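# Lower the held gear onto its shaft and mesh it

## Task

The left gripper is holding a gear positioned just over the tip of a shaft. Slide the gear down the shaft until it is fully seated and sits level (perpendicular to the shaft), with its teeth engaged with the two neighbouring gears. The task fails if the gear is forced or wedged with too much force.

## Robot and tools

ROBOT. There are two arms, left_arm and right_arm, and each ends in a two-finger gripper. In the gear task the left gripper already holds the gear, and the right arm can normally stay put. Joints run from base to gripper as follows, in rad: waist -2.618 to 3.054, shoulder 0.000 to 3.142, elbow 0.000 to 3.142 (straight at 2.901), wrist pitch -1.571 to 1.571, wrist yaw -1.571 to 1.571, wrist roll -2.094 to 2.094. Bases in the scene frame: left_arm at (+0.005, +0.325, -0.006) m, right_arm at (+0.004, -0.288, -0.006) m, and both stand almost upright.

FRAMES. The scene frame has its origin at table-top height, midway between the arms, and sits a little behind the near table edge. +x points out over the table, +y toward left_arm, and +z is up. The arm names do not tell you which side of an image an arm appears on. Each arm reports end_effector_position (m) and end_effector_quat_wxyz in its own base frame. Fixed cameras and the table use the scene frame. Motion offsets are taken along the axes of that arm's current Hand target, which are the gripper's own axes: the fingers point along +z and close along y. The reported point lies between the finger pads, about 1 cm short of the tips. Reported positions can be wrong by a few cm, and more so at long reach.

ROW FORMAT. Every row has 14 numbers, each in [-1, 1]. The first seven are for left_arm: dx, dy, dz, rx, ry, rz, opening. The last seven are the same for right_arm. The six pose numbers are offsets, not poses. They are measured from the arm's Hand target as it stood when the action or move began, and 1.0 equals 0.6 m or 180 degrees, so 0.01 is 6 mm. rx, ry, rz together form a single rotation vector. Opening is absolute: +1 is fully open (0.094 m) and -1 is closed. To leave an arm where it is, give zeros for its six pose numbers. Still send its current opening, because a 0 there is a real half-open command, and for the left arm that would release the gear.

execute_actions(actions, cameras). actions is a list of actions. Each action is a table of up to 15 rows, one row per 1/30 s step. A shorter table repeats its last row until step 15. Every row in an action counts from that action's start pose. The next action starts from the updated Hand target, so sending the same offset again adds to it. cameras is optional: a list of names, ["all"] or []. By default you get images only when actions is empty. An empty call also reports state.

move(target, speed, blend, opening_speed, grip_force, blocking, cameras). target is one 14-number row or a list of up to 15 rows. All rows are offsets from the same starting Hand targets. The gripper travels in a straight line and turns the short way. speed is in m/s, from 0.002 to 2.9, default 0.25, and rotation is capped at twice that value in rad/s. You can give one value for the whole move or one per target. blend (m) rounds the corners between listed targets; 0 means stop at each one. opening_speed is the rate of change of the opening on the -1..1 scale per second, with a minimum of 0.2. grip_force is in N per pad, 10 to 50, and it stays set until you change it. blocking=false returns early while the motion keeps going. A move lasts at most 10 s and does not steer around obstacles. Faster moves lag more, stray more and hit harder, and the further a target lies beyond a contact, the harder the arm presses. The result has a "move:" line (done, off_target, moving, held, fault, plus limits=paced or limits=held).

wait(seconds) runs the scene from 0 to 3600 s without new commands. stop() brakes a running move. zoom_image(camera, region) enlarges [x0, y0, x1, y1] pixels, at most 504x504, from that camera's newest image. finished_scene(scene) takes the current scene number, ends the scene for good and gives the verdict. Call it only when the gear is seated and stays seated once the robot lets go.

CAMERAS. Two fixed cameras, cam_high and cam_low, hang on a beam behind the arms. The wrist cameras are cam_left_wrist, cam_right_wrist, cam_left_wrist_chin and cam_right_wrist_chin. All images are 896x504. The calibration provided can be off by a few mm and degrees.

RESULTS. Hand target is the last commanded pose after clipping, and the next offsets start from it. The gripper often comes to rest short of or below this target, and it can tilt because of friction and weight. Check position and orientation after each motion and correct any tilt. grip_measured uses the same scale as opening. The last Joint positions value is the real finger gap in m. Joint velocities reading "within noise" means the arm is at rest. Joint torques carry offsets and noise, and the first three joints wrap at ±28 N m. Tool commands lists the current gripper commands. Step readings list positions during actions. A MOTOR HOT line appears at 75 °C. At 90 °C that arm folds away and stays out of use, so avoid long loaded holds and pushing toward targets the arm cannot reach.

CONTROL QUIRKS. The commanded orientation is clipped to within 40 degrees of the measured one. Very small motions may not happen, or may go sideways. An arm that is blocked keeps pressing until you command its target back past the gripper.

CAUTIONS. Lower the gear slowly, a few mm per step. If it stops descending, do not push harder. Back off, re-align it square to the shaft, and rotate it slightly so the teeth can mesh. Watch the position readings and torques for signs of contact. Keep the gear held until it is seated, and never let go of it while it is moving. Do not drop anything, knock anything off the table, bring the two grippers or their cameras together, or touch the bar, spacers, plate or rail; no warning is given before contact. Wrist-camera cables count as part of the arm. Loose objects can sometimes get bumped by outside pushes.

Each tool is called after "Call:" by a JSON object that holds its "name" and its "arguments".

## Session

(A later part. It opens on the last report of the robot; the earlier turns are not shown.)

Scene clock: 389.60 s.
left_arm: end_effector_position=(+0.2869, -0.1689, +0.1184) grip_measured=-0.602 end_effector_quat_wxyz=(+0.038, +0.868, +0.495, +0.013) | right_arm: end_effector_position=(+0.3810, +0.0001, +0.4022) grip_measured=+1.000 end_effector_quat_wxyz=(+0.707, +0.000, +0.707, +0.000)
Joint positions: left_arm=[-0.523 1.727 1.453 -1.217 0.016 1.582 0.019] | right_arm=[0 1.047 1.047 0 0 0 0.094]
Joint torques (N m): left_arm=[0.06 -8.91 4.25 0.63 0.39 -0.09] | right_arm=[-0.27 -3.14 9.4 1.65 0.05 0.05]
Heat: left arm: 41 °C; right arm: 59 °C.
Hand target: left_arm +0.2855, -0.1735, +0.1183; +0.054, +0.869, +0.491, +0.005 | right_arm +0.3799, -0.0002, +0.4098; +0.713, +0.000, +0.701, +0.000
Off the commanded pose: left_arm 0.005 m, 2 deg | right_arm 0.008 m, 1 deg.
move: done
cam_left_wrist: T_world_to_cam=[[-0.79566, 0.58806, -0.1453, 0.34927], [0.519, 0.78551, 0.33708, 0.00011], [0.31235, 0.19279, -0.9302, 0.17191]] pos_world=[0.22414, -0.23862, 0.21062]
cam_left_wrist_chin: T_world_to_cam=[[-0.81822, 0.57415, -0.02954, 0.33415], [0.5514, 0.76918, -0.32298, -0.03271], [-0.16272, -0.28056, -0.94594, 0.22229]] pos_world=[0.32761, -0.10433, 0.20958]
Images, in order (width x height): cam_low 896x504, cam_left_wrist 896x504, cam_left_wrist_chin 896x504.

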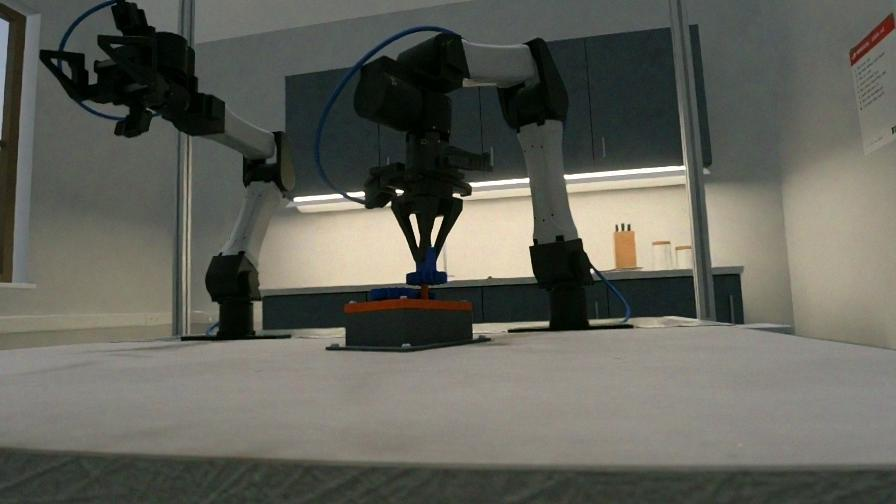

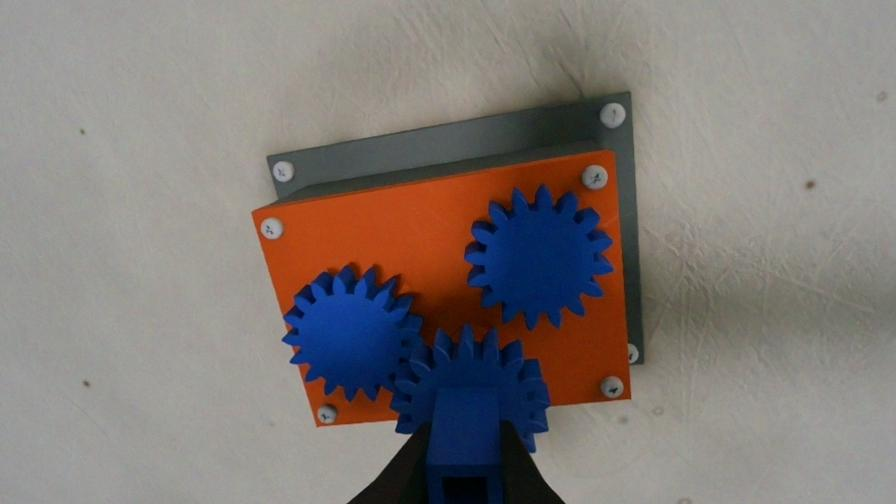

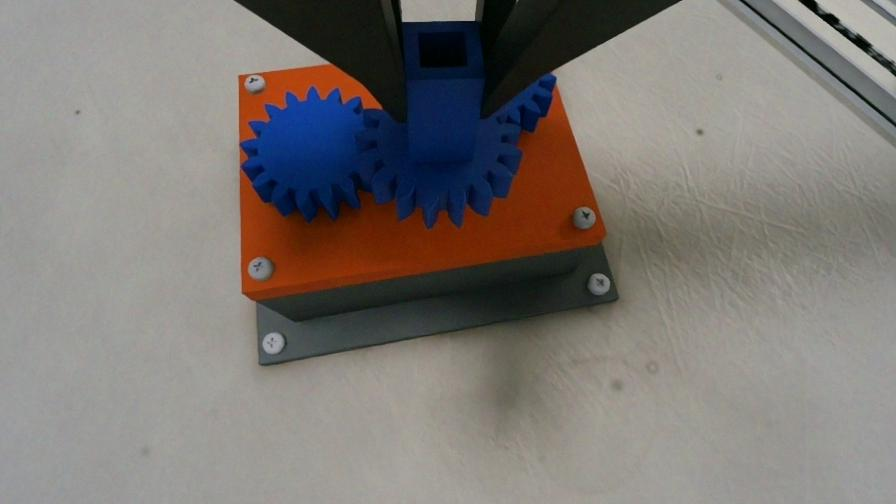

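Call:
{"name": "move", "arguments": {"target": [-0.0058,0.0034,0,0,0,0,-1,0,0,0,0,0,0,1], "speed": 0.04, "cameras": ["cam_low"]}}

Call:
{"name": "zoom_image", "arguments": {"camera": "cam_low", "region": [365, 262, 453, 312]}}

Scene clock: 395.90 s.
left_arm: end_effector_position=(+0.2869, -0.1689, +0.1184) grip_measured=-0.602 end_effector_quat_wxyz=(+0.038, +0.868, +0.495, +0.013) | right_arm: end_effector_position=(+0.3810, +0.0001, +0.4022) grip_measured=+1.000 end_effector_quat_wxyz=(+0.707, +0.000, +0.707, +0.000)
Joint positions: left_arm=[-0.523 1.727 1.453 -1.217 0.016 1.582 0.019] | right_arm=[0 1.047 1.047 0 0 0 0.094]
Joint torques (N m): left_arm=[-0.83 -8.32 5.01 0.62 0.39 -0.2] | right_arm=[-0.31 -3.18 9.5 1.65 0.07 0.04]
Heat: left arm: 41 °C; right arm: 59 °C.
Hand target: left_arm +0.2855, -0.1775, +0.1187; +0.054, +0.869, +0.491, +0.005 | right_arm +0.3799, -0.0002, +0.4098; +0.713, +0.000, +0.701, +0.000
Off the commanded pose: left_arm 0.009 m, 2 deg | right_arm 0.008 m, 1 deg.
move: done

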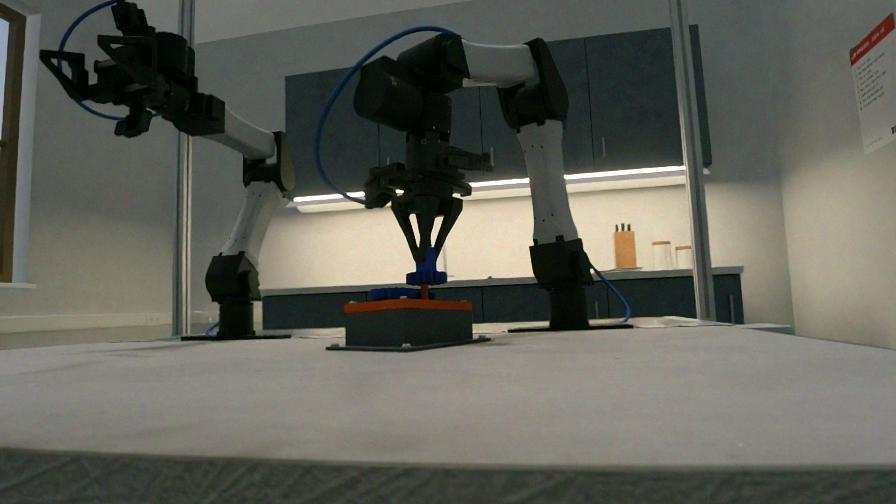

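Scaled by 5.727 from the camera's image (finer frame: 1280x720).

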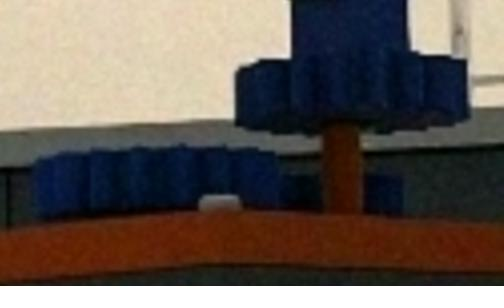

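Call:
{"name": "move", "arguments": {"target": [[0,0,-0.015,0,0,0,-1,0,0,0,0,0,0,1],[-0.001,0,-0.012,0,0,0,-1,0,0,0,0,0,0,1]], "speed": 0.04, "cameras": ["cam_low"]}}

Call:
{"name": "zoom_image", "arguments": {"camera": "cam_low", "region": [365, 262, 453, 312]}}

Scene clock: 408.63 s.
left_arm: end_effector_position=(+0.2869, -0.1688, +0.1184) grip_measured=-0.602 end_effector_quat_wxyz=(+0.038, +0.868, +0.495, +0.013) | right_arm: end_effector_position=(+0.3810, +0.0001, +0.4022) grip_measured=+1.000 end_effector_quat_wxyz=(+0.707, +0.000, +0.707, +0.000)
Joint positions: left_arm=[-0.523 1.727 1.453 -1.217 0.016 1.582 0.019] | right_arm=[0 1.047 1.047 0 0 0 0.094]
Joint torques (N m): left_arm=[-0.84 -8.7 6.9 0.36 0.39 -0.21] | right_arm=[-0.28 -3.18 9.47 1.65 0.05 0.04]
Heat: left arm: 41 °C; right arm: 60 °C.
Hand target: left_arm +0.2847, -0.1773, +0.1259; +0.054, +0.869, +0.491, +0.005 | right_arm +0.3799, -0.0002, +0.4098; +0.713, +0.000, +0.701, +0.000
Off the commanded pose: left_arm 0.012 m, 2 deg | right_arm 0.008 m, 1 deg.
move: off_target (left_arm)

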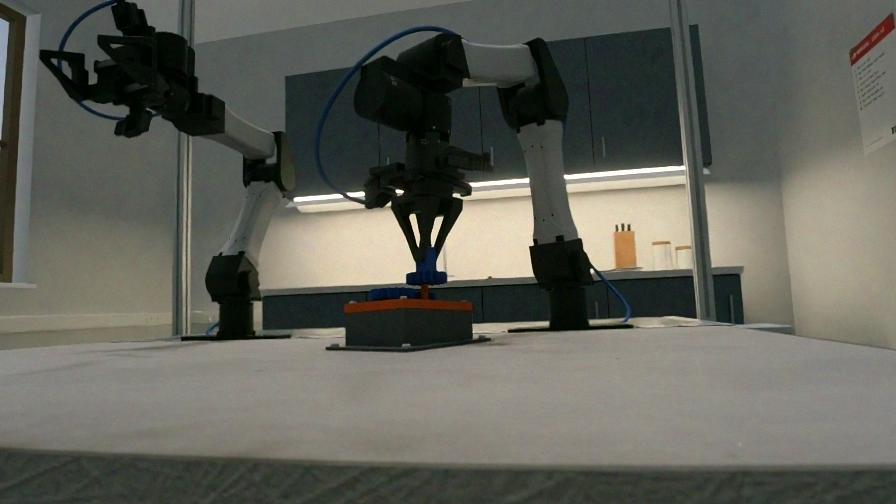

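Scaled by 5.727 from the camera's image (finer frame: 1280x720).

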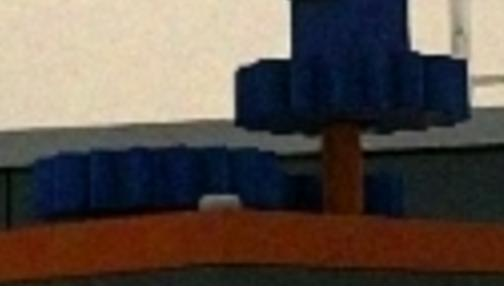

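Call:
{"name": "move", "arguments": {"target": [-0.004,0.0025,-0.01,0,0,0,-1,0,0,0,0,0,0,1], "speed": 0.1, "cameras": ["cam_low"]}}

Call:
{"name": "zoom_image", "arguments": {"camera": "cam_low", "region": [365, 262, 453, 312]}}

Scene clock: 416.37 s.
left_arm: end_effector_position=(+0.2830, -0.1749, +0.1216) grip_measured=-0.602 end_effector_quat_wxyz=(+0.042, +0.871, +0.490, +0.005) | right_arm: end_effector_position=(+0.3810, +0.0001, +0.4022) grip_measured=+1.000 end_effector_quat_wxyz=(+0.707, +0.000, +0.707, +0.000)
Joint positions: left_arm=[-0.537 1.727 1.465 -1.231 0.032 1.578 0.019] | right_arm=[0 1.047 1.047 0 0 0 0.094]
Joint torques (N m): left_arm=[-0.32 -8.43 8.05 0.29 0.21 -0.23] | right_arm=[-0.28 -3.19 9.42 1.65 0.05 0.05]
Heat: left arm: 41 °C; right arm: 60 °C.
Hand target: left_arm +0.2843, -0.1796, +0.1321; +0.054, +0.869, +0.491, +0.005 | right_arm +0.3799, -0.0002, +0.4098; +0.713, +0.000, +0.701, +0.000
Off the commanded pose: left_arm 0.012 m, 1 deg | right_arm 0.008 m, 1 deg.
move: off_target (left_arm)

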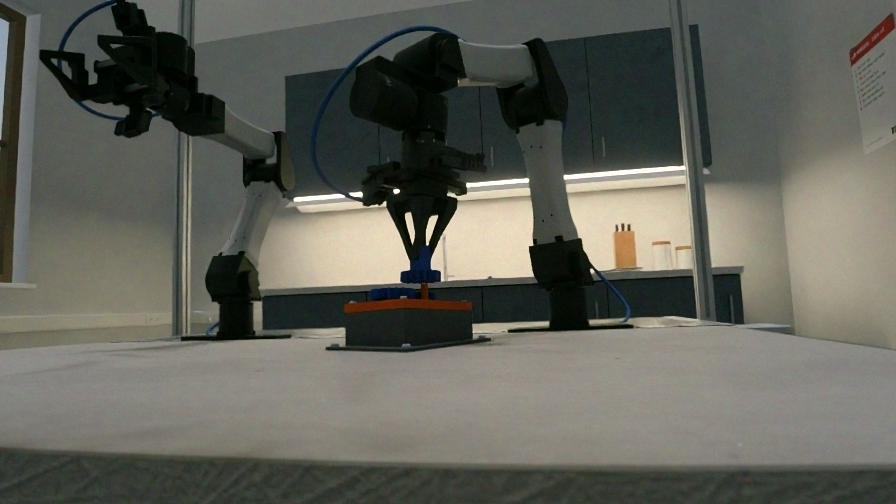

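Scaled by 5.727 from the camera's image (finer frame: 1280x720).

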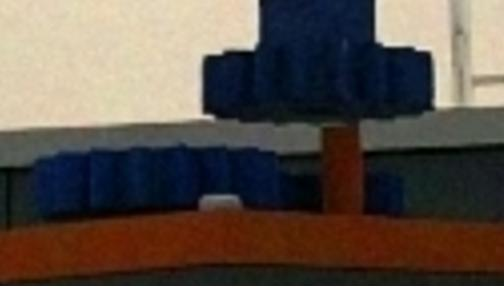

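Call:
{"name": "move", "arguments": {"target": [0.0202,-0.0037,0.01,0,0,0,-1,0,0,0,0,0,0,1], "speed": 0.04, "cameras": ["cam_low"]}}

Call:
{"name": "zoom_image", "arguments": {"camera": "cam_low", "region": [365, 262, 453, 312]}}

Scene clock: 433.27 s.
left_arm: end_effector_position=(+0.2875, -0.1670, +0.1216) grip_measured=-0.602 end_effector_quat_wxyz=(+0.042, +0.868, +0.494, +0.005) | right_arm: end_effector_position=(+0.3810, +0.0001, +0.4022) grip_measured=+1.000 end_effector_quat_wxyz=(+0.707, +0.000, +0.707, +0.000)
Joint positions: left_arm=[-0.508 1.727 1.465 -1.232 0.035 1.597 0.019] | right_arm=[0 1.047 1.047 0 0 0 0.094]
Joint torques (N m): left_arm=[0.34 -8.73 5.59 0.5 0.22 -0.1] | right_arm=[-0.27 -3.18 9.55 1.66 0.06 0.06]
Heat: left arm: 41 °C; right arm: 60 °C.
Hand target: left_arm +0.2891, -0.1687, +0.1253; +0.054, +0.869, +0.491, +0.005 | right_arm +0.3799, -0.0002, +0.4098; +0.713, +0.000, +0.701, +0.000
Off the commanded pose: left_arm 0.004 m, 1 deg | right_arm 0.008 m, 1 deg.
move: done

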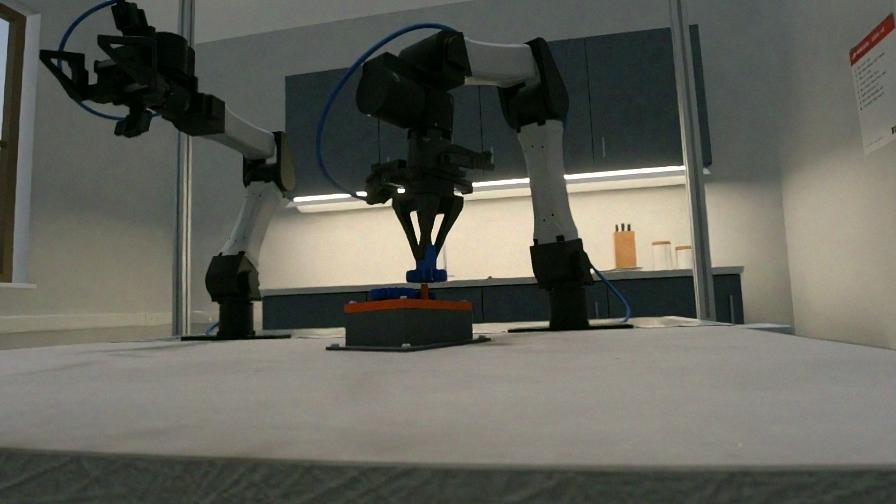

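Scaled by 5.727 from the camera's image (finer frame: 1280x720).

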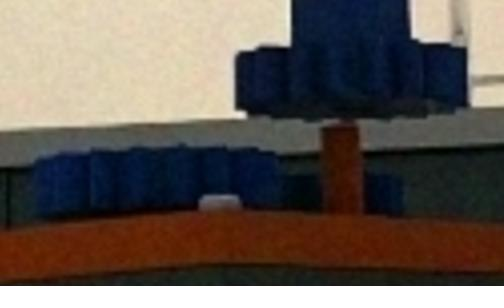

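Call:
{"name": "move", "arguments": {"target": [-0.0062,0.0036,0,0,0,0,-1,0,0,0,0,0,0,1], "speed": 0.04}}

Scene clock: 440.97 s.
left_arm: end_effector_position=(+0.2872, -0.1676, +0.1216) grip_measured=-0.602 end_effector_quat_wxyz=(+0.042, +0.869, +0.494, +0.004) | right_arm: end_effector_position=(+0.3810, +0.0001, +0.4022) grip_measured=+1.000 end_effector_quat_wxyz=(+0.707, +0.000, +0.707, +0.000)
Joint positions: left_arm=[-0.509 1.727 1.465 -1.232 0.037 1.598 0.019] | right_arm=[0 1.047 1.047 0 0 0 0.094]
Joint torques (N m): left_arm=[-0.53 -8.16 6.41 0.48 0.19 -0.19] | right_arm=[-0.32 -3.21 9.47 1.65 0.08 0.05]
Heat: left arm: 41 °C; right arm: 60 °C.
Hand target: left_arm +0.2890, -0.1729, +0.1257; +0.054, +0.869, +0.491, +0.005 | right_arm +0.3799, -0.0002, +0.4098; +0.713, +0.000, +0.701, +0.000
Off the commanded pose: left_arm 0.007 m, 1 deg | right_arm 0.008 m, 1 deg.
move: done

Call:
{"name": "move", "arguments": {"target": [-0.0022,0.0012,0,0,0,0,-1,0,0,0,0,0,0,1], "speed": 0.04, "cameras": ["cam_low","cam_left_wrist"]}}

Call:
{"name": "zoom_image", "arguments": {"camera": "cam_low", "region": [365, 262, 453, 312]}}

Scene clock: 446.67 s.
left_arm: end_effector_position=(+0.2863, -0.1691, +0.1216) grip_measured=-0.602 end_effector_quat_wxyz=(+0.042, +0.870, +0.491, +0.004) | right_arm: end_effector_position=(+0.3810, +0.0001, +0.4022) grip_measured=+1.000 end_effector_quat_wxyz=(+0.707, +0.000, +0.707, +0.000)
Joint positions: left_arm=[-0.514 1.727 1.465 -1.232 0.037 1.598 0.019] | right_arm=[0 1.047 1.047 0 0 0 0.094]
Joint torques (N m): left_arm=[-0.46 -7.91 6.71 0.48 0.19 -0.22] | right_arm=[-0.29 -3.21 9.37 1.66 0.05 0.04]
Heat: left arm: 41 °C; right arm: 60 °C.
Hand target: left_arm +0.2889, -0.1745, +0.1258; +0.054, +0.869, +0.491, +0.005 | right_arm +0.3799, -0.0002, +0.4098; +0.713, +0.000, +0.701, +0.000
Off the commanded pose: left_arm 0.007 m, 1 deg | right_arm 0.008 m, 1 deg.
move: done
cam_left_wrist: T_world_to_cam=[[-0.79233, 0.59242, -0.14577, 0.34923], [0.52925, 0.78629, 0.31883, -0.00102], [0.30349, 0.17547, -0.93654, 0.17553]] pos_world=[0.22397, -0.23689, 0.21562]

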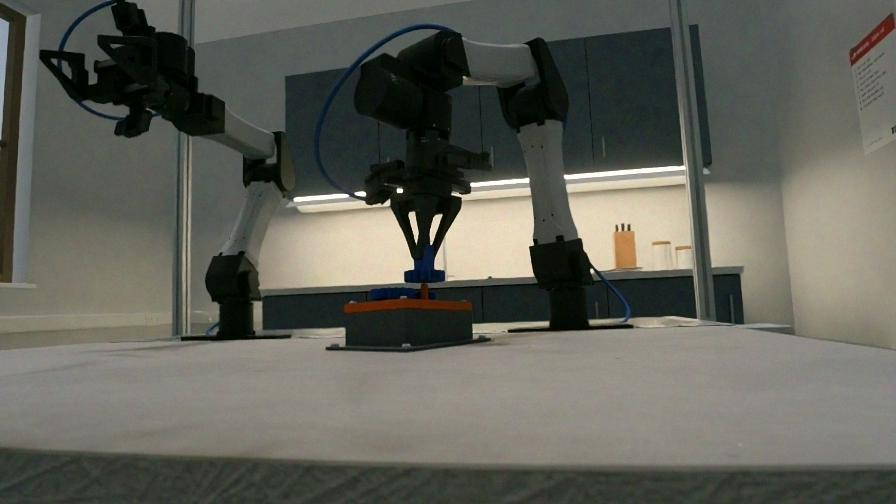

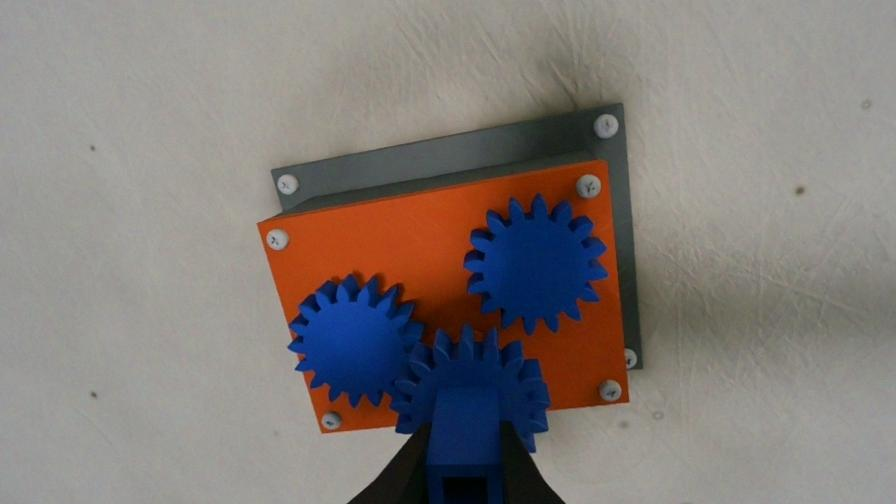

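Scaled by 5.727 from the camera's image (finer frame: 1280x720).

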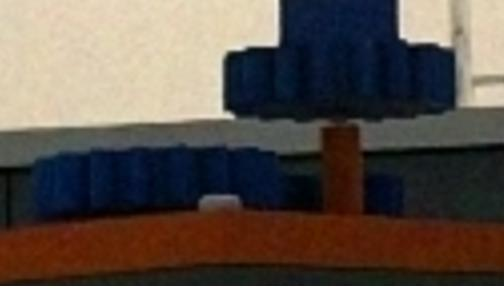

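Call:
{"name": "move", "arguments": {"target": [0.0022,-0.0013,0.023,0,0,0,-1,0,0,0,0,0,0,1], "speed": 0.03, "cameras": ["cam_low"]}}

Call:
{"name": "zoom_image", "arguments": {"camera": "cam_low", "region": [365, 262, 453, 312]}}

Scene clock: 460.20 s.
left_arm: end_effector_position=(+0.2897, -0.1711, +0.1184) grip_measured=-0.602 end_effector_quat_wxyz=(+0.049, +0.870, +0.491, +0.008) | right_arm: end_effector_position=(+0.3810, +0.0001, +0.4022) grip_measured=+1.000 end_effector_quat_wxyz=(+0.707, +0.000, +0.707, +0.000)
Joint positions: left_arm=[-0.514 1.727 1.451 -1.201 0.037 1.598 0.019] | right_arm=[0 1.047 1.047 0 0 0 0.094]
Joint torques (N m): left_arm=[-0.27 -7.56 3.86 0.72 0.19 -0.2] | right_arm=[-0.31 -3.21 9.46 1.66 0.06 0.05]
Heat: left arm: 41 °C; right arm: 60 °C.
Hand target: left_arm +0.2898, -0.1742, +0.1120; +0.054, +0.869, +0.491, +0.005 | right_arm +0.3799, -0.0002, +0.4098; +0.713, +0.000, +0.701, +0.000
Off the commanded pose: left_arm 0.007 m, 1 deg | right_arm 0.008 m, 1 deg.
move: done

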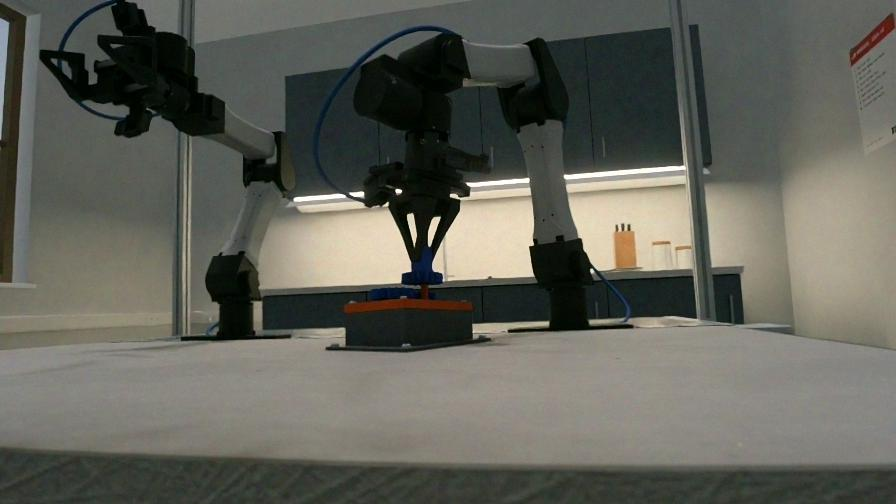

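Scaled by 5.727 from the camera's image (finer frame: 1280x720).

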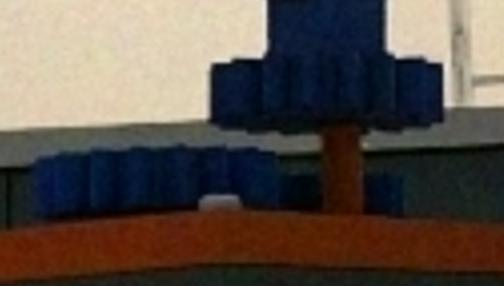

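Call:
{"name": "move", "arguments": {"target": [[0,0,-0.015,0,0,0,-1,0,0,0,0,0,0,1],[0,-0.01,-0.015,0,0,0,-1,0,0,0,0,0,0,1],[0,-0.01,-0.004,0,0,0,-1,0,0,0,0,0,0,1]], "speed": 0.04, "cameras": ["cam_low"]}}

Call:
{"name": "zoom_image", "arguments": {"camera": "cam_low", "region": [365, 262, 453, 312]}}

Scene clock: 476.23 s.
left_arm: end_effector_position=(+0.2888, -0.1706, +0.1183) grip_measured=-0.602 end_effector_quat_wxyz=(+0.055, +0.869, +0.491, +0.011) | right_arm: end_effector_position=(+0.3810, +0.0001, +0.4022) grip_measured=+1.000 end_effector_quat_wxyz=(+0.707, +0.000, +0.707, +0.000)
Joint positions: left_arm=[-0.514 1.712 1.432 -1.185 0.037 1.598 0.019] | right_arm=[0 1.047 1.047 0 0 0 0.094]
Joint torques (N m): left_arm=[-0.21 -8.21 3.85 0.56 0.19 -0.2] | right_arm=[-0.39 -3.17 9.48 1.65 0.07 0.05]
Heat: left arm: 41 °C; right arm: 60 °C.
Hand target: left_arm +0.2846, -0.1709, +0.1139; +0.054, +0.869, +0.491, +0.005 | right_arm +0.3799, -0.0002, +0.4098; +0.713, +0.000, +0.701, +0.000
Off the commanded pose: left_arm 0.006 m, 1 deg | right_arm 0.008 m, 1 deg.
move: done

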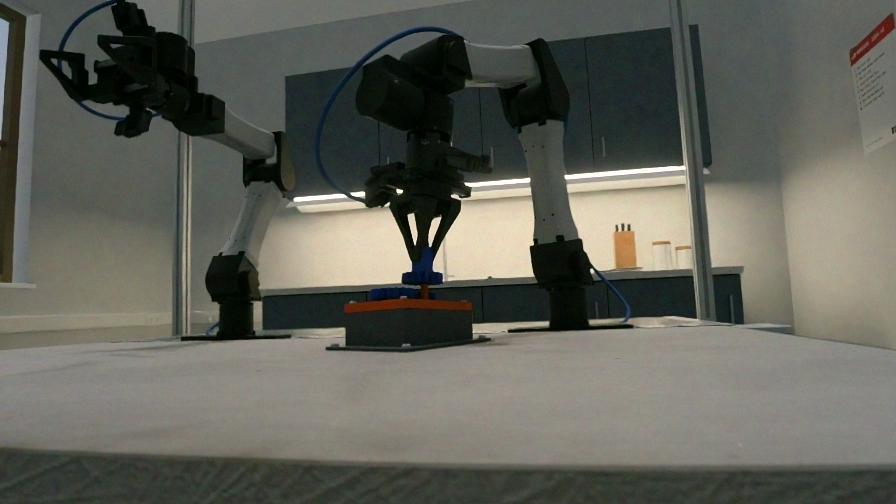

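Scaled by 5.727 from the camera's image (finer frame: 1280x720).

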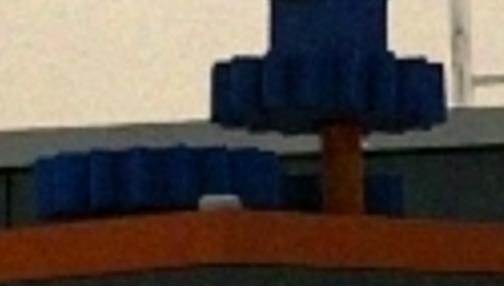

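Call:
{"name": "move", "arguments": {"target": [[0,-0.003,-0.025,0,0,0,-1,0,0,0,0,0,0,1],[0.0065,-0.003,-0.02,0,0,0,-1,0,0,0,0,0,0,1]], "speed": 0.06, "cameras": ["cam_low"]}}

Call:
{"name": "zoom_image", "arguments": {"camera": "cam_low", "region": [365, 262, 453, 312]}}

Scene clock: 484.03 s.
left_arm: end_effector_position=(+0.2874, -0.1692, +0.1184) grip_measured=-0.602 end_effector_quat_wxyz=(+0.053, +0.869, +0.493, +0.007) | right_arm: end_effector_position=(+0.3810, +0.0001, +0.4022) grip_measured=+1.000 end_effector_quat_wxyz=(+0.707, +0.000, +0.707, +0.000)
Joint positions: left_arm=[-0.509 1.711 1.432 -1.193 0.044 1.598 0.019] | right_arm=[0 1.047 1.047 0 0 0 0.094]
Joint torques (N m): left_arm=[0.53 -9.07 6.27 0.24 0.12 -0.06] | right_arm=[-0.34 -3.19 9.44 1.66 0.06 0.04]
Heat: left arm: 42 °C; right arm: 60 °C.
Hand target: left_arm +0.2843, -0.1656, +0.1254; +0.054, +0.869, +0.491, +0.005 | right_arm +0.3799, -0.0002, +0.4098; +0.713, +0.000, +0.701, +0.000
Off the commanded pose: left_arm 0.008 m, 0 deg | right_arm 0.008 m, 1 deg.
move: done

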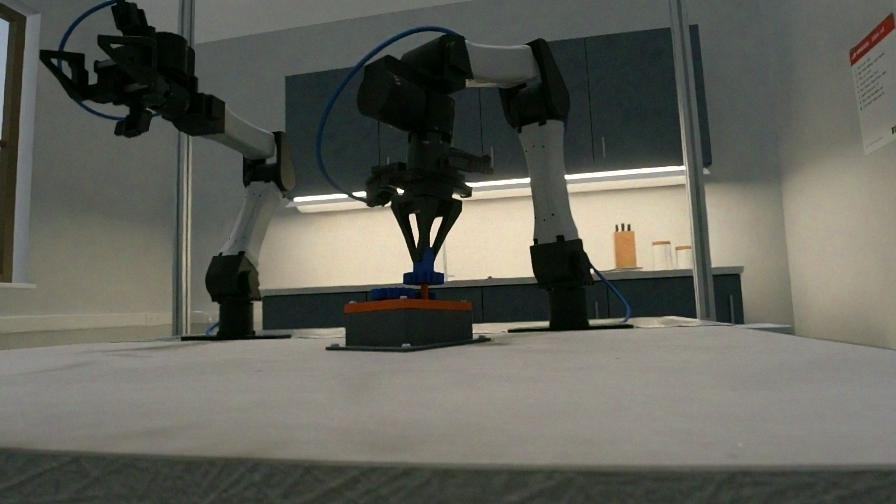

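Scaled by 5.727 from the camera's image (finer frame: 1280x720).

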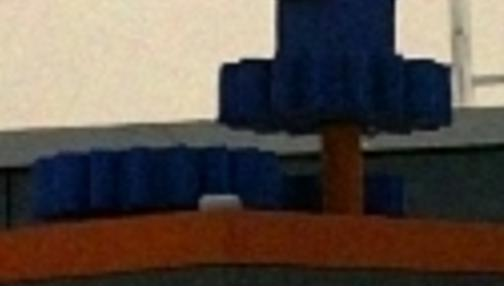

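Call:
{"name": "move", "arguments": {"target": [0.003,-0.001,0,0,0,0,-1,0,0,0,0,0,0,1], "speed": 0.04}}

Call:
{"name": "move", "arguments": {"target": [0.0011,-0.001,0.018,0,0,0,-1,0,0,0,0,0,0,1], "speed": 0.03, "cameras": ["cam_low"]}}

Call:
{"name": "zoom_image", "arguments": {"camera": "cam_low", "region": [365, 262, 453, 312]}}

Scene clock: 494.40 s.
left_arm: end_effector_position=(+0.2875, -0.1677, +0.1184) grip_measured=-0.602 end_effector_quat_wxyz=(+0.053, +0.869, +0.493, +0.005) | right_arm: end_effector_position=(+0.3810, +0.0001, +0.4022) grip_measured=+1.000 end_effector_quat_wxyz=(+0.707, +0.000, +0.707, +0.000)
Joint positions: left_arm=[-0.504 1.711 1.432 -1.196 0.046 1.604 0.019] | right_arm=[0 1.047 1.047 0 0 0 0.094]
Joint torques (N m): left_arm=[0.53 -9.26 6.11 0.26 0.1 -0.08] | right_arm=[-0.31 -3.11 9.36 1.65 0.05 0.04]
Heat: left arm: 42 °C; right arm: 61 °C.
Hand target: left_arm +0.2846, -0.1637, +0.1252; +0.054, +0.869, +0.491, +0.005 | right_arm +0.3799, -0.0002, +0.4098; +0.713, +0.000, +0.701, +0.000
Off the commanded pose: left_arm 0.008 m, 0 deg | right_arm 0.008 m, 1 deg.
move: done

Scene clock: 495.17 s.
left_arm: end_effector_position=(+0.2873, -0.1676, +0.1181) grip_measured=-0.602 end_effector_quat_wxyz=(+0.056, +0.869, +0.492, +0.007) | right_arm: end_effector_position=(+0.3810, +0.0001, +0.4022) grip_measured=+1.000 end_effector_quat_wxyz=(+0.707, +0.000, +0.707, +0.000)
Joint positions: left_arm=[-0.504 1.703 1.421 -1.185 0.046 1.605 0.019] | right_arm=[0 1.047 1.047 0 0 0 0.094]
Joint torques (N m): left_arm=[0.59 -8.2 3.95 0.53 0.1 -0.07] | right_arm=[-0.25 -3.25 9.5 1.66 0.06 0.03]
Heat: left arm: 42 °C; right arm: 61 °C.
Hand target: left_arm +0.2852, -0.1639, +0.1145; +0.054, +0.869, +0.491, +0.005 | right_arm +0.3799, -0.0002, +0.4098; +0.713, +0.000, +0.701, +0.000
Off the commanded pose: left_arm 0.006 m, 0 deg | right_arm 0.008 m, 1 deg.
move: done

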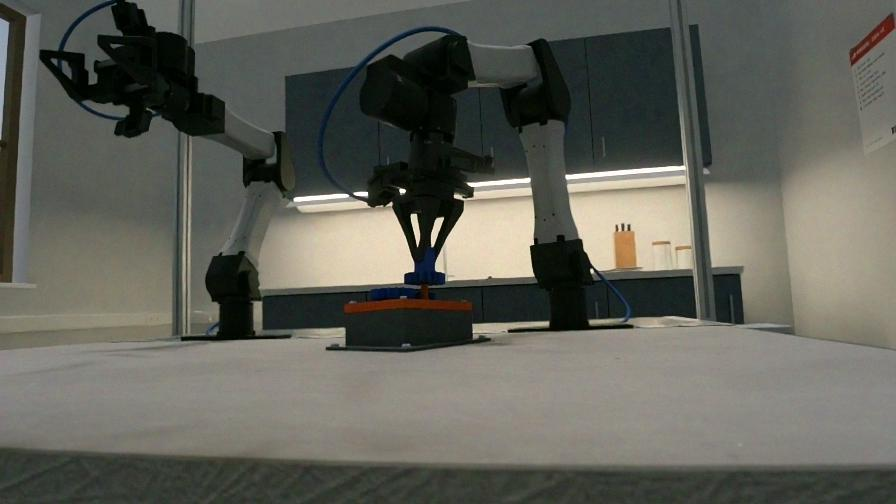

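Scaled by 5.727 from the camera's image (finer frame: 1280x720).

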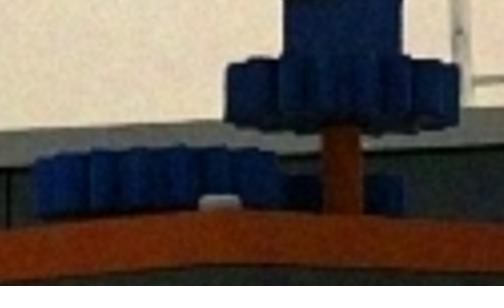

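Call:
{"name": "move", "arguments": {"target": [0.0006,-0.0006,0.006,0,0,0,-1,0,0,0,0,0,0,1], "speed": 0.03}}

Call:
{"name": "execute_actions", "arguments": {"actions": [], "cameras": ["cam_left_wrist_chin","cam_left_wrist"]}}

Call:
{"name": "zoom_image", "arguments": {"camera": "cam_left_wrist", "region": [380, 270, 560, 430]}}

Scene clock: 504.10 s.
left_arm: end_effector_position=(+0.2873, -0.1671, +0.1178) grip_measured=-0.602 end_effector_quat_wxyz=(+0.059, +0.868, +0.492, +0.008) | right_arm: end_effector_position=(+0.3810, +0.0001, +0.4022) grip_measured=+1.000 end_effector_quat_wxyz=(+0.707, +0.000, +0.707, +0.000)
Joint positions: left_arm=[-0.502 1.697 1.412 -1.176 0.048 1.606 0.019] | right_arm=[0 1.047 1.047 0 0 0 0.094]
Joint torques (N m): left_arm=[0.53 -7.51 3.56 0.6 0.1 -0.07] | right_arm=[-0.35 -3.15 9.4 1.65 0.07 0.04]
Heat: left arm: 42 °C; right arm: 61 °C.
Hand target: left_arm +0.2854, -0.1636, +0.1108; +0.054, +0.869, +0.491, +0.005 | right_arm +0.3799, -0.0002, +0.4098; +0.713, +0.000, +0.701, +0.000
Off the commanded pose: left_arm 0.008 m, 1 deg | right_arm 0.008 m, 1 deg.
move: done

Scene clock: 504.10 s.
left_arm: end_effector_position=(+0.2873, -0.1671, +0.1178) grip_measured=-0.602 end_effector_quat_wxyz=(+0.059, +0.868, +0.492, +0.008) | right_arm: end_effector_position=(+0.3810, +0.0001, +0.4022) grip_measured=+1.000 end_effector_quat_wxyz=(+0.707, +0.000, +0.707, +0.000)
Joint positions: left_arm=[-0.502 1.697 1.412 -1.176 0.048 1.606 0.019] | right_arm=[0 1.047 1.047 0 0 0 0.094]
Joint velocities: within noise
Joint torques (N m): left_arm=[0.53 -7.51 3.56 0.6 0.1 -0.07] | right_arm=[-0.35 -3.15 9.4 1.65 0.07 0.04]
Heat: left arm: 42 °C; right arm: 61 °C.
Hand target: left_arm +0.2854, -0.1636, +0.1108; +0.054, +0.869, +0.491, +0.005 | right_arm +0.3799, -0.0002, +0.4098; +0.713, +0.000, +0.701, +0.000
Tool commands: left_gripper/opening=-1.0 right_gripper/opening=+1.0
Off the commanded pose: left_arm 0.008 m, 1 deg | right_arm 0.008 m, 1 deg.
camera_calibration:
cam_left_wrist: T_world_to_cam=[[-0.79052, 0.58553, -0.17954, 0.35052], [0.51888, 0.79605, 0.31156, 0.00351], [0.32535, 0.15314, -0.93311, 0.16086]] pos_world=[0.22294, -0.23267, 0.21194]
cam_left_wrist_chin: T_world_to_cam=[[-0.81461, 0.57651, -0.06362, 0.33679], [0.5597, 0.75258, -0.34692, -0.03674], [-0.15213, -0.31821, -0.93573, 0.21178]] pos_world=[0.32713, -0.09912, 0.20685]
Images, in order (width x height): cam_left_wrist 896x504, cam_left_wrist_chin 896x504.

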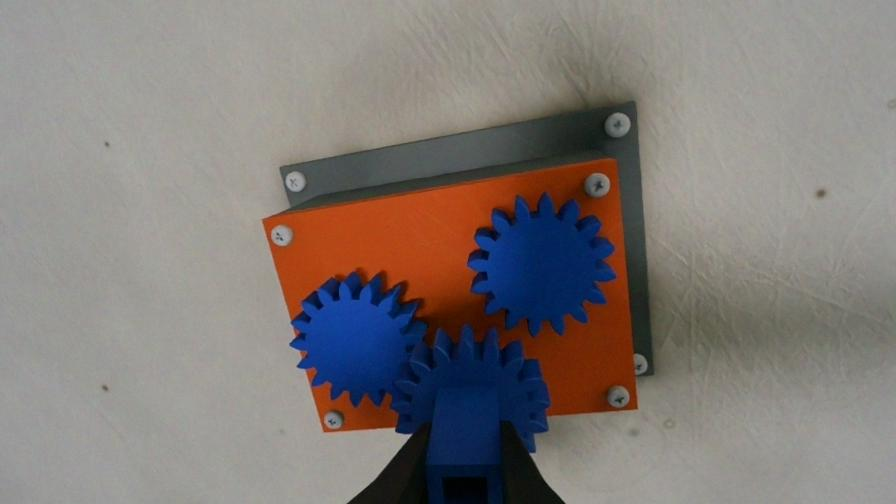

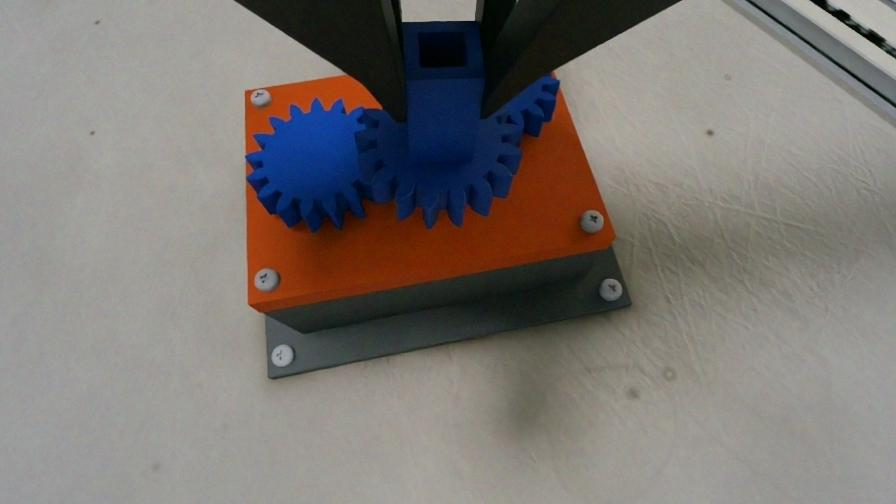

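Scaled by 2.800 from the camera's image (finer frame: 1280x720).

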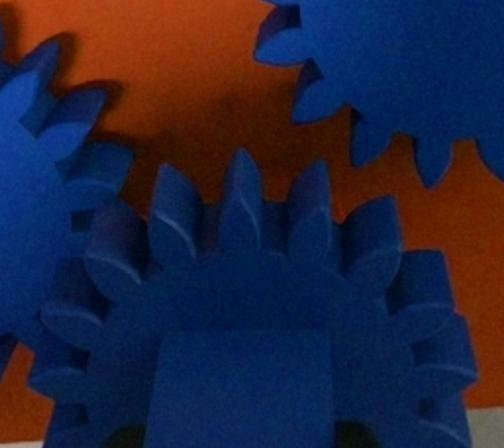

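Call:
{"name": "move", "arguments": {"target": [-0.0035,-0.0057,-0.004,0,0,0,-1,0,0,0,0,0,0,1], "speed": 0.02}}

Call:
{"name": "move", "arguments": {"target": [-0.0017,-0.0028,0.001,0,0,0,-1,0,0,0,0,0,0,1], "speed": 0.02, "cameras": ["cam_low"]}}

Call:
{"name": "zoom_image", "arguments": {"camera": "cam_low", "region": [365, 262, 453, 312]}}

Scene clock: 526.87 s.
left_arm: end_effector_position=(+0.2869, -0.1669, +0.1180) grip_measured=-0.602 end_effector_quat_wxyz=(+0.062, +0.868, +0.492, +0.010) | right_arm: end_effector_position=(+0.3810, +0.0001, +0.4022) grip_measured=+1.000 end_effector_quat_wxyz=(+0.707, +0.000, +0.707, +0.000)
Joint positions: left_arm=[-0.502 1.688 1.402 -1.167 0.048 1.606 0.019] | right_arm=[0 1.047 1.047 0 0 0 0.094]
Joint torques (N m): left_arm=[0.05 -7.97 3.69 0.47 0.09 -0.12] | right_arm=[-0.27 -3.17 9.43 1.64 0.05 0.06]
Heat: left arm: 42 °C; right arm: 61 °C.
Hand target: left_arm +0.2812, -0.1634, +0.1130; +0.054, +0.869, +0.491, +0.005 | right_arm +0.3799, -0.0002, +0.4098; +0.713, +0.000, +0.701, +0.000
Off the commanded pose: left_arm 0.008 m, 1 deg | right_arm 0.008 m, 1 deg.
move: done

Scene clock: 527.37 s.
left_arm: end_effector_position=(+0.2866, -0.1667, +0.1179) grip_measured=-0.602 end_effector_quat_wxyz=(+0.065, +0.868, +0.492, +0.012) | right_arm: end_effector_position=(+0.3810, +0.0001, +0.4022) grip_measured=+1.000 end_effector_quat_wxyz=(+0.707, +0.000, +0.707, +0.000)
Joint positions: left_arm=[-0.502 1.681 1.393 -1.159 0.048 1.606 0.019] | right_arm=[0 1.047 1.047 0 0 0 0.094]
Joint torques (N m): left_arm=[-0.21 -7.83 3.77 0.45 0.09 -0.16] | right_arm=[-0.25 -3.21 9.36 1.65 0.06 0.04]
Heat: left arm: 42 °C; right arm: 61 °C.
Hand target: left_arm +0.2793, -0.1635, +0.1122; +0.054, +0.869, +0.491, +0.005 | right_arm +0.3799, -0.0002, +0.4098; +0.713, +0.000, +0.701, +0.000
Off the commanded pose: left_arm 0.010 m, 1 deg | right_arm 0.008 m, 1 deg.
move: done

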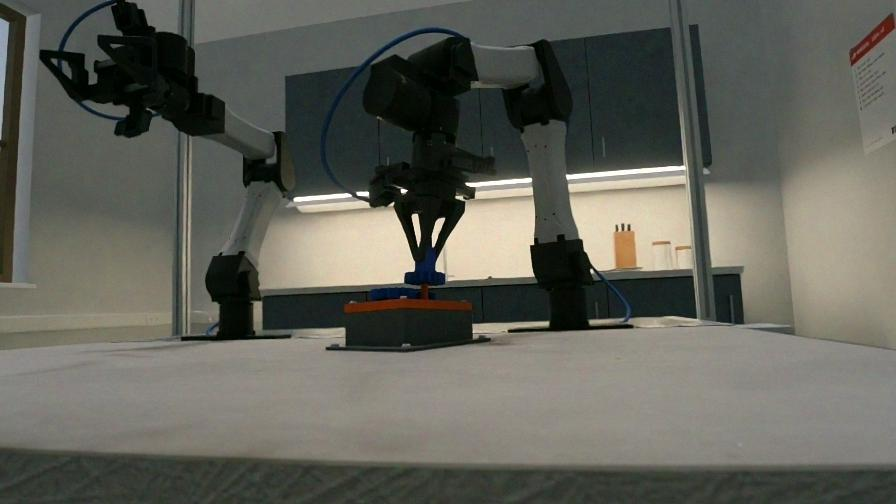

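Scaled by 5.727 from the camera's image (finer frame: 1280x720).

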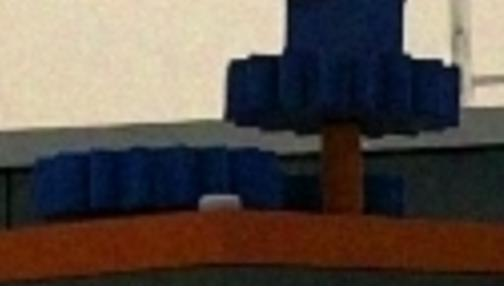

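Call:
{"name": "move", "arguments": {"target": [0,0,-0.028,0,0,0,-1,0,0,0,0,0,0,1], "speed": 0.06, "cameras": ["cam_low","cam_left_wrist","cam_left_wrist_chin"]}}

Call:
{"name": "zoom_image", "arguments": {"camera": "cam_low", "region": [365, 262, 453, 312]}}

Call:
{"name": "zoom_image", "arguments": {"camera": "cam_left_wrist", "region": [270, 170, 630, 460]}}

Scene clock: 539.37 s.
left_arm: end_effector_position=(+0.2777, -0.1618, +0.1174) grip_measured=-0.602 end_effector_quat_wxyz=(+0.048, +0.869, +0.493, +0.001) | right_arm: end_effector_position=(+0.3810, +0.0001, +0.4022) grip_measured=+1.000 end_effector_quat_wxyz=(+0.707, +0.000, +0.707, +0.000)
Joint positions: left_arm=[-0.502 1.68 1.394 -1.202 0.048 1.606 0.019] | right_arm=[0 1.047 1.047 0 0 0 0.094]
Joint torques (N m): left_arm=[-0.01 -8.54 7.92 0.2 0.08 -0.12] | right_arm=[-0.25 -3.18 9.47 1.66 0.06 0.04]
Heat: left arm: 41 °C; right arm: 61 °C.
Hand target: left_arm +0.2782, -0.1619, +0.1290; +0.054, +0.869, +0.491, +0.005 | right_arm +0.3799, -0.0002, +0.4098; +0.713, +0.000, +0.701, +0.000
Off the commanded pose: left_arm 0.012 m, 1 deg | right_arm 0.008 m, 1 deg.
move: off_target (left_arm)
cam_left_wrist: T_world_to_cam=[[-0.79443, 0.58776, -0.15307, 0.33814], [0.52631, 0.79197, 0.30947, 0.00199], [0.30312, 0.16528, -0.93851, 0.17161]] pos_world=[0.21556, -0.22868, 0.2122]
cam_left_wrist_chin: T_world_to_cam=[[-0.81582, 0.57715, -0.03668, 0.32311], [0.55138, 0.75713, -0.35033, -0.03201], [-0.17442, -0.30603, -0.93591, 0.21977]] pos_world=[0.31958, -0.09499, 0.20633]

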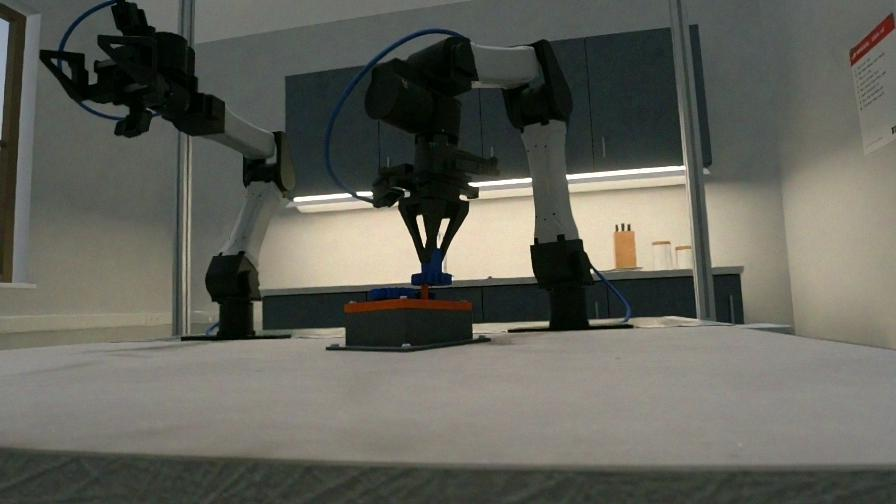

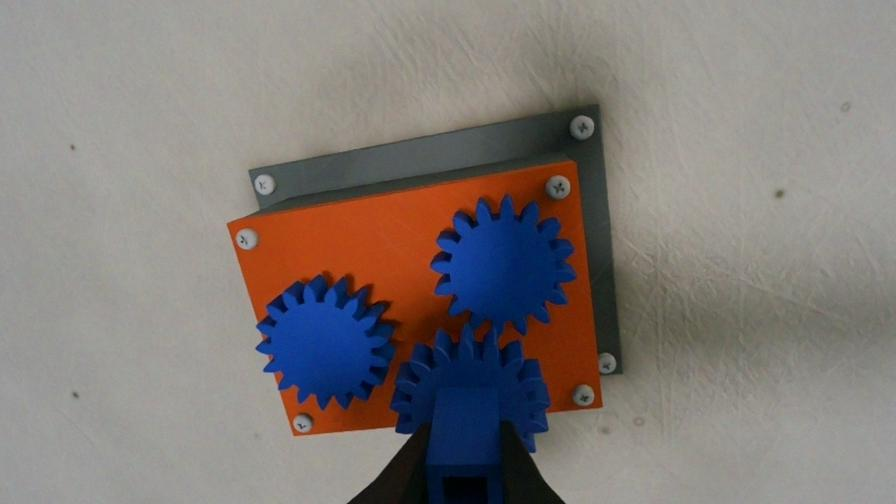

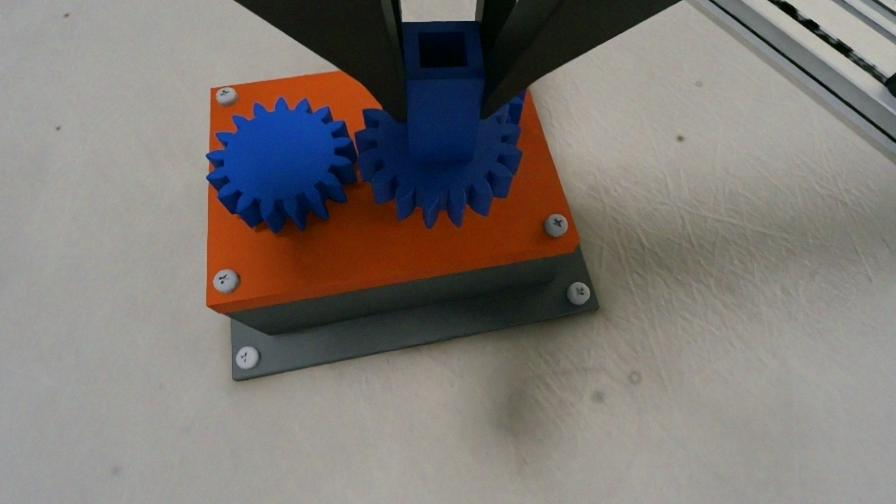

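Scaled by 5.727 from the camera's image (finer frame: 1280x720).

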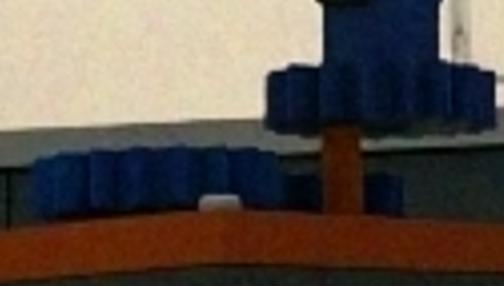

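Scaled by 1.400 from the camera's image (finer frame: 1280x720).

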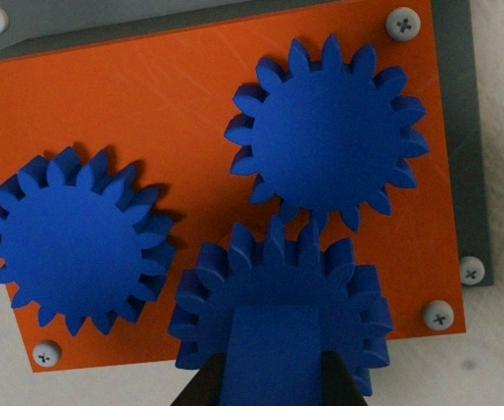

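Call:
{"name": "move", "arguments": {"target": [[0,0,-0.01,0,0,0,-1,0,0,0,0,0,0,1],[-0.008,0.0155,-0.01,0,0,0,-1,0,0,0,0,0,0,1]], "speed": 0.05, "cameras": ["cam_low"]}}

Call:
{"name": "zoom_image", "arguments": {"camera": "cam_low", "region": [365, 262, 453, 312]}}

Scene clock: 570.70 s.
left_arm: end_effector_position=(+0.2806, -0.1674, +0.1306) grip_measured=-0.602 end_effector_quat_wxyz=(+0.052, +0.870, +0.490, +0.004) | right_arm: end_effector_position=(+0.3810, +0.0001, +0.4022) grip_measured=+1.000 end_effector_quat_wxyz=(+0.707, +0.000, +0.707, +0.000)
Joint positions: left_arm=[-0.512 1.69 1.457 -1.245 0.048 1.602 0.019] | right_arm=[0 1.047 1.047 0 0 0 0.094]
Joint torques (N m): left_arm=[-0.46 -6.74 8.13 0.31 0.07 -0.23] | right_arm=[-0.28 -3.15 9.47 1.65 0.06 0.04]
Heat: left arm: 42 °C; right arm: 61 °C.
Hand target: left_arm +0.2833, -0.1703, +0.1360; +0.054, +0.869, +0.491, +0.005 | right_arm +0.3799, -0.0002, +0.4098; +0.713, +0.000, +0.701, +0.000
Off the commanded pose: left_arm 0.007 m, 0 deg | right_arm 0.008 m, 1 deg.
move: done

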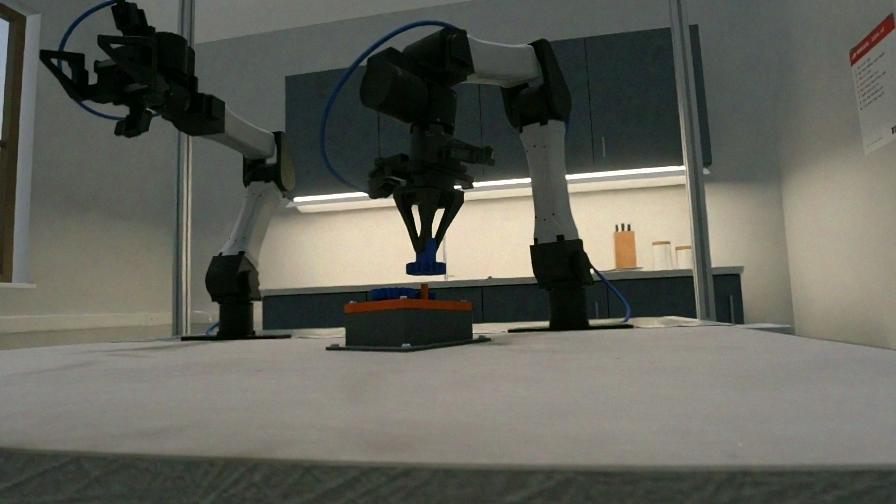

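Scaled by 5.727 from the camera's image (finer frame: 1280x720).

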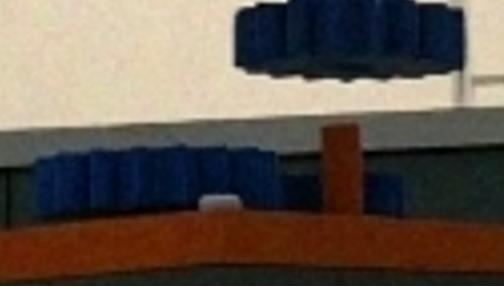

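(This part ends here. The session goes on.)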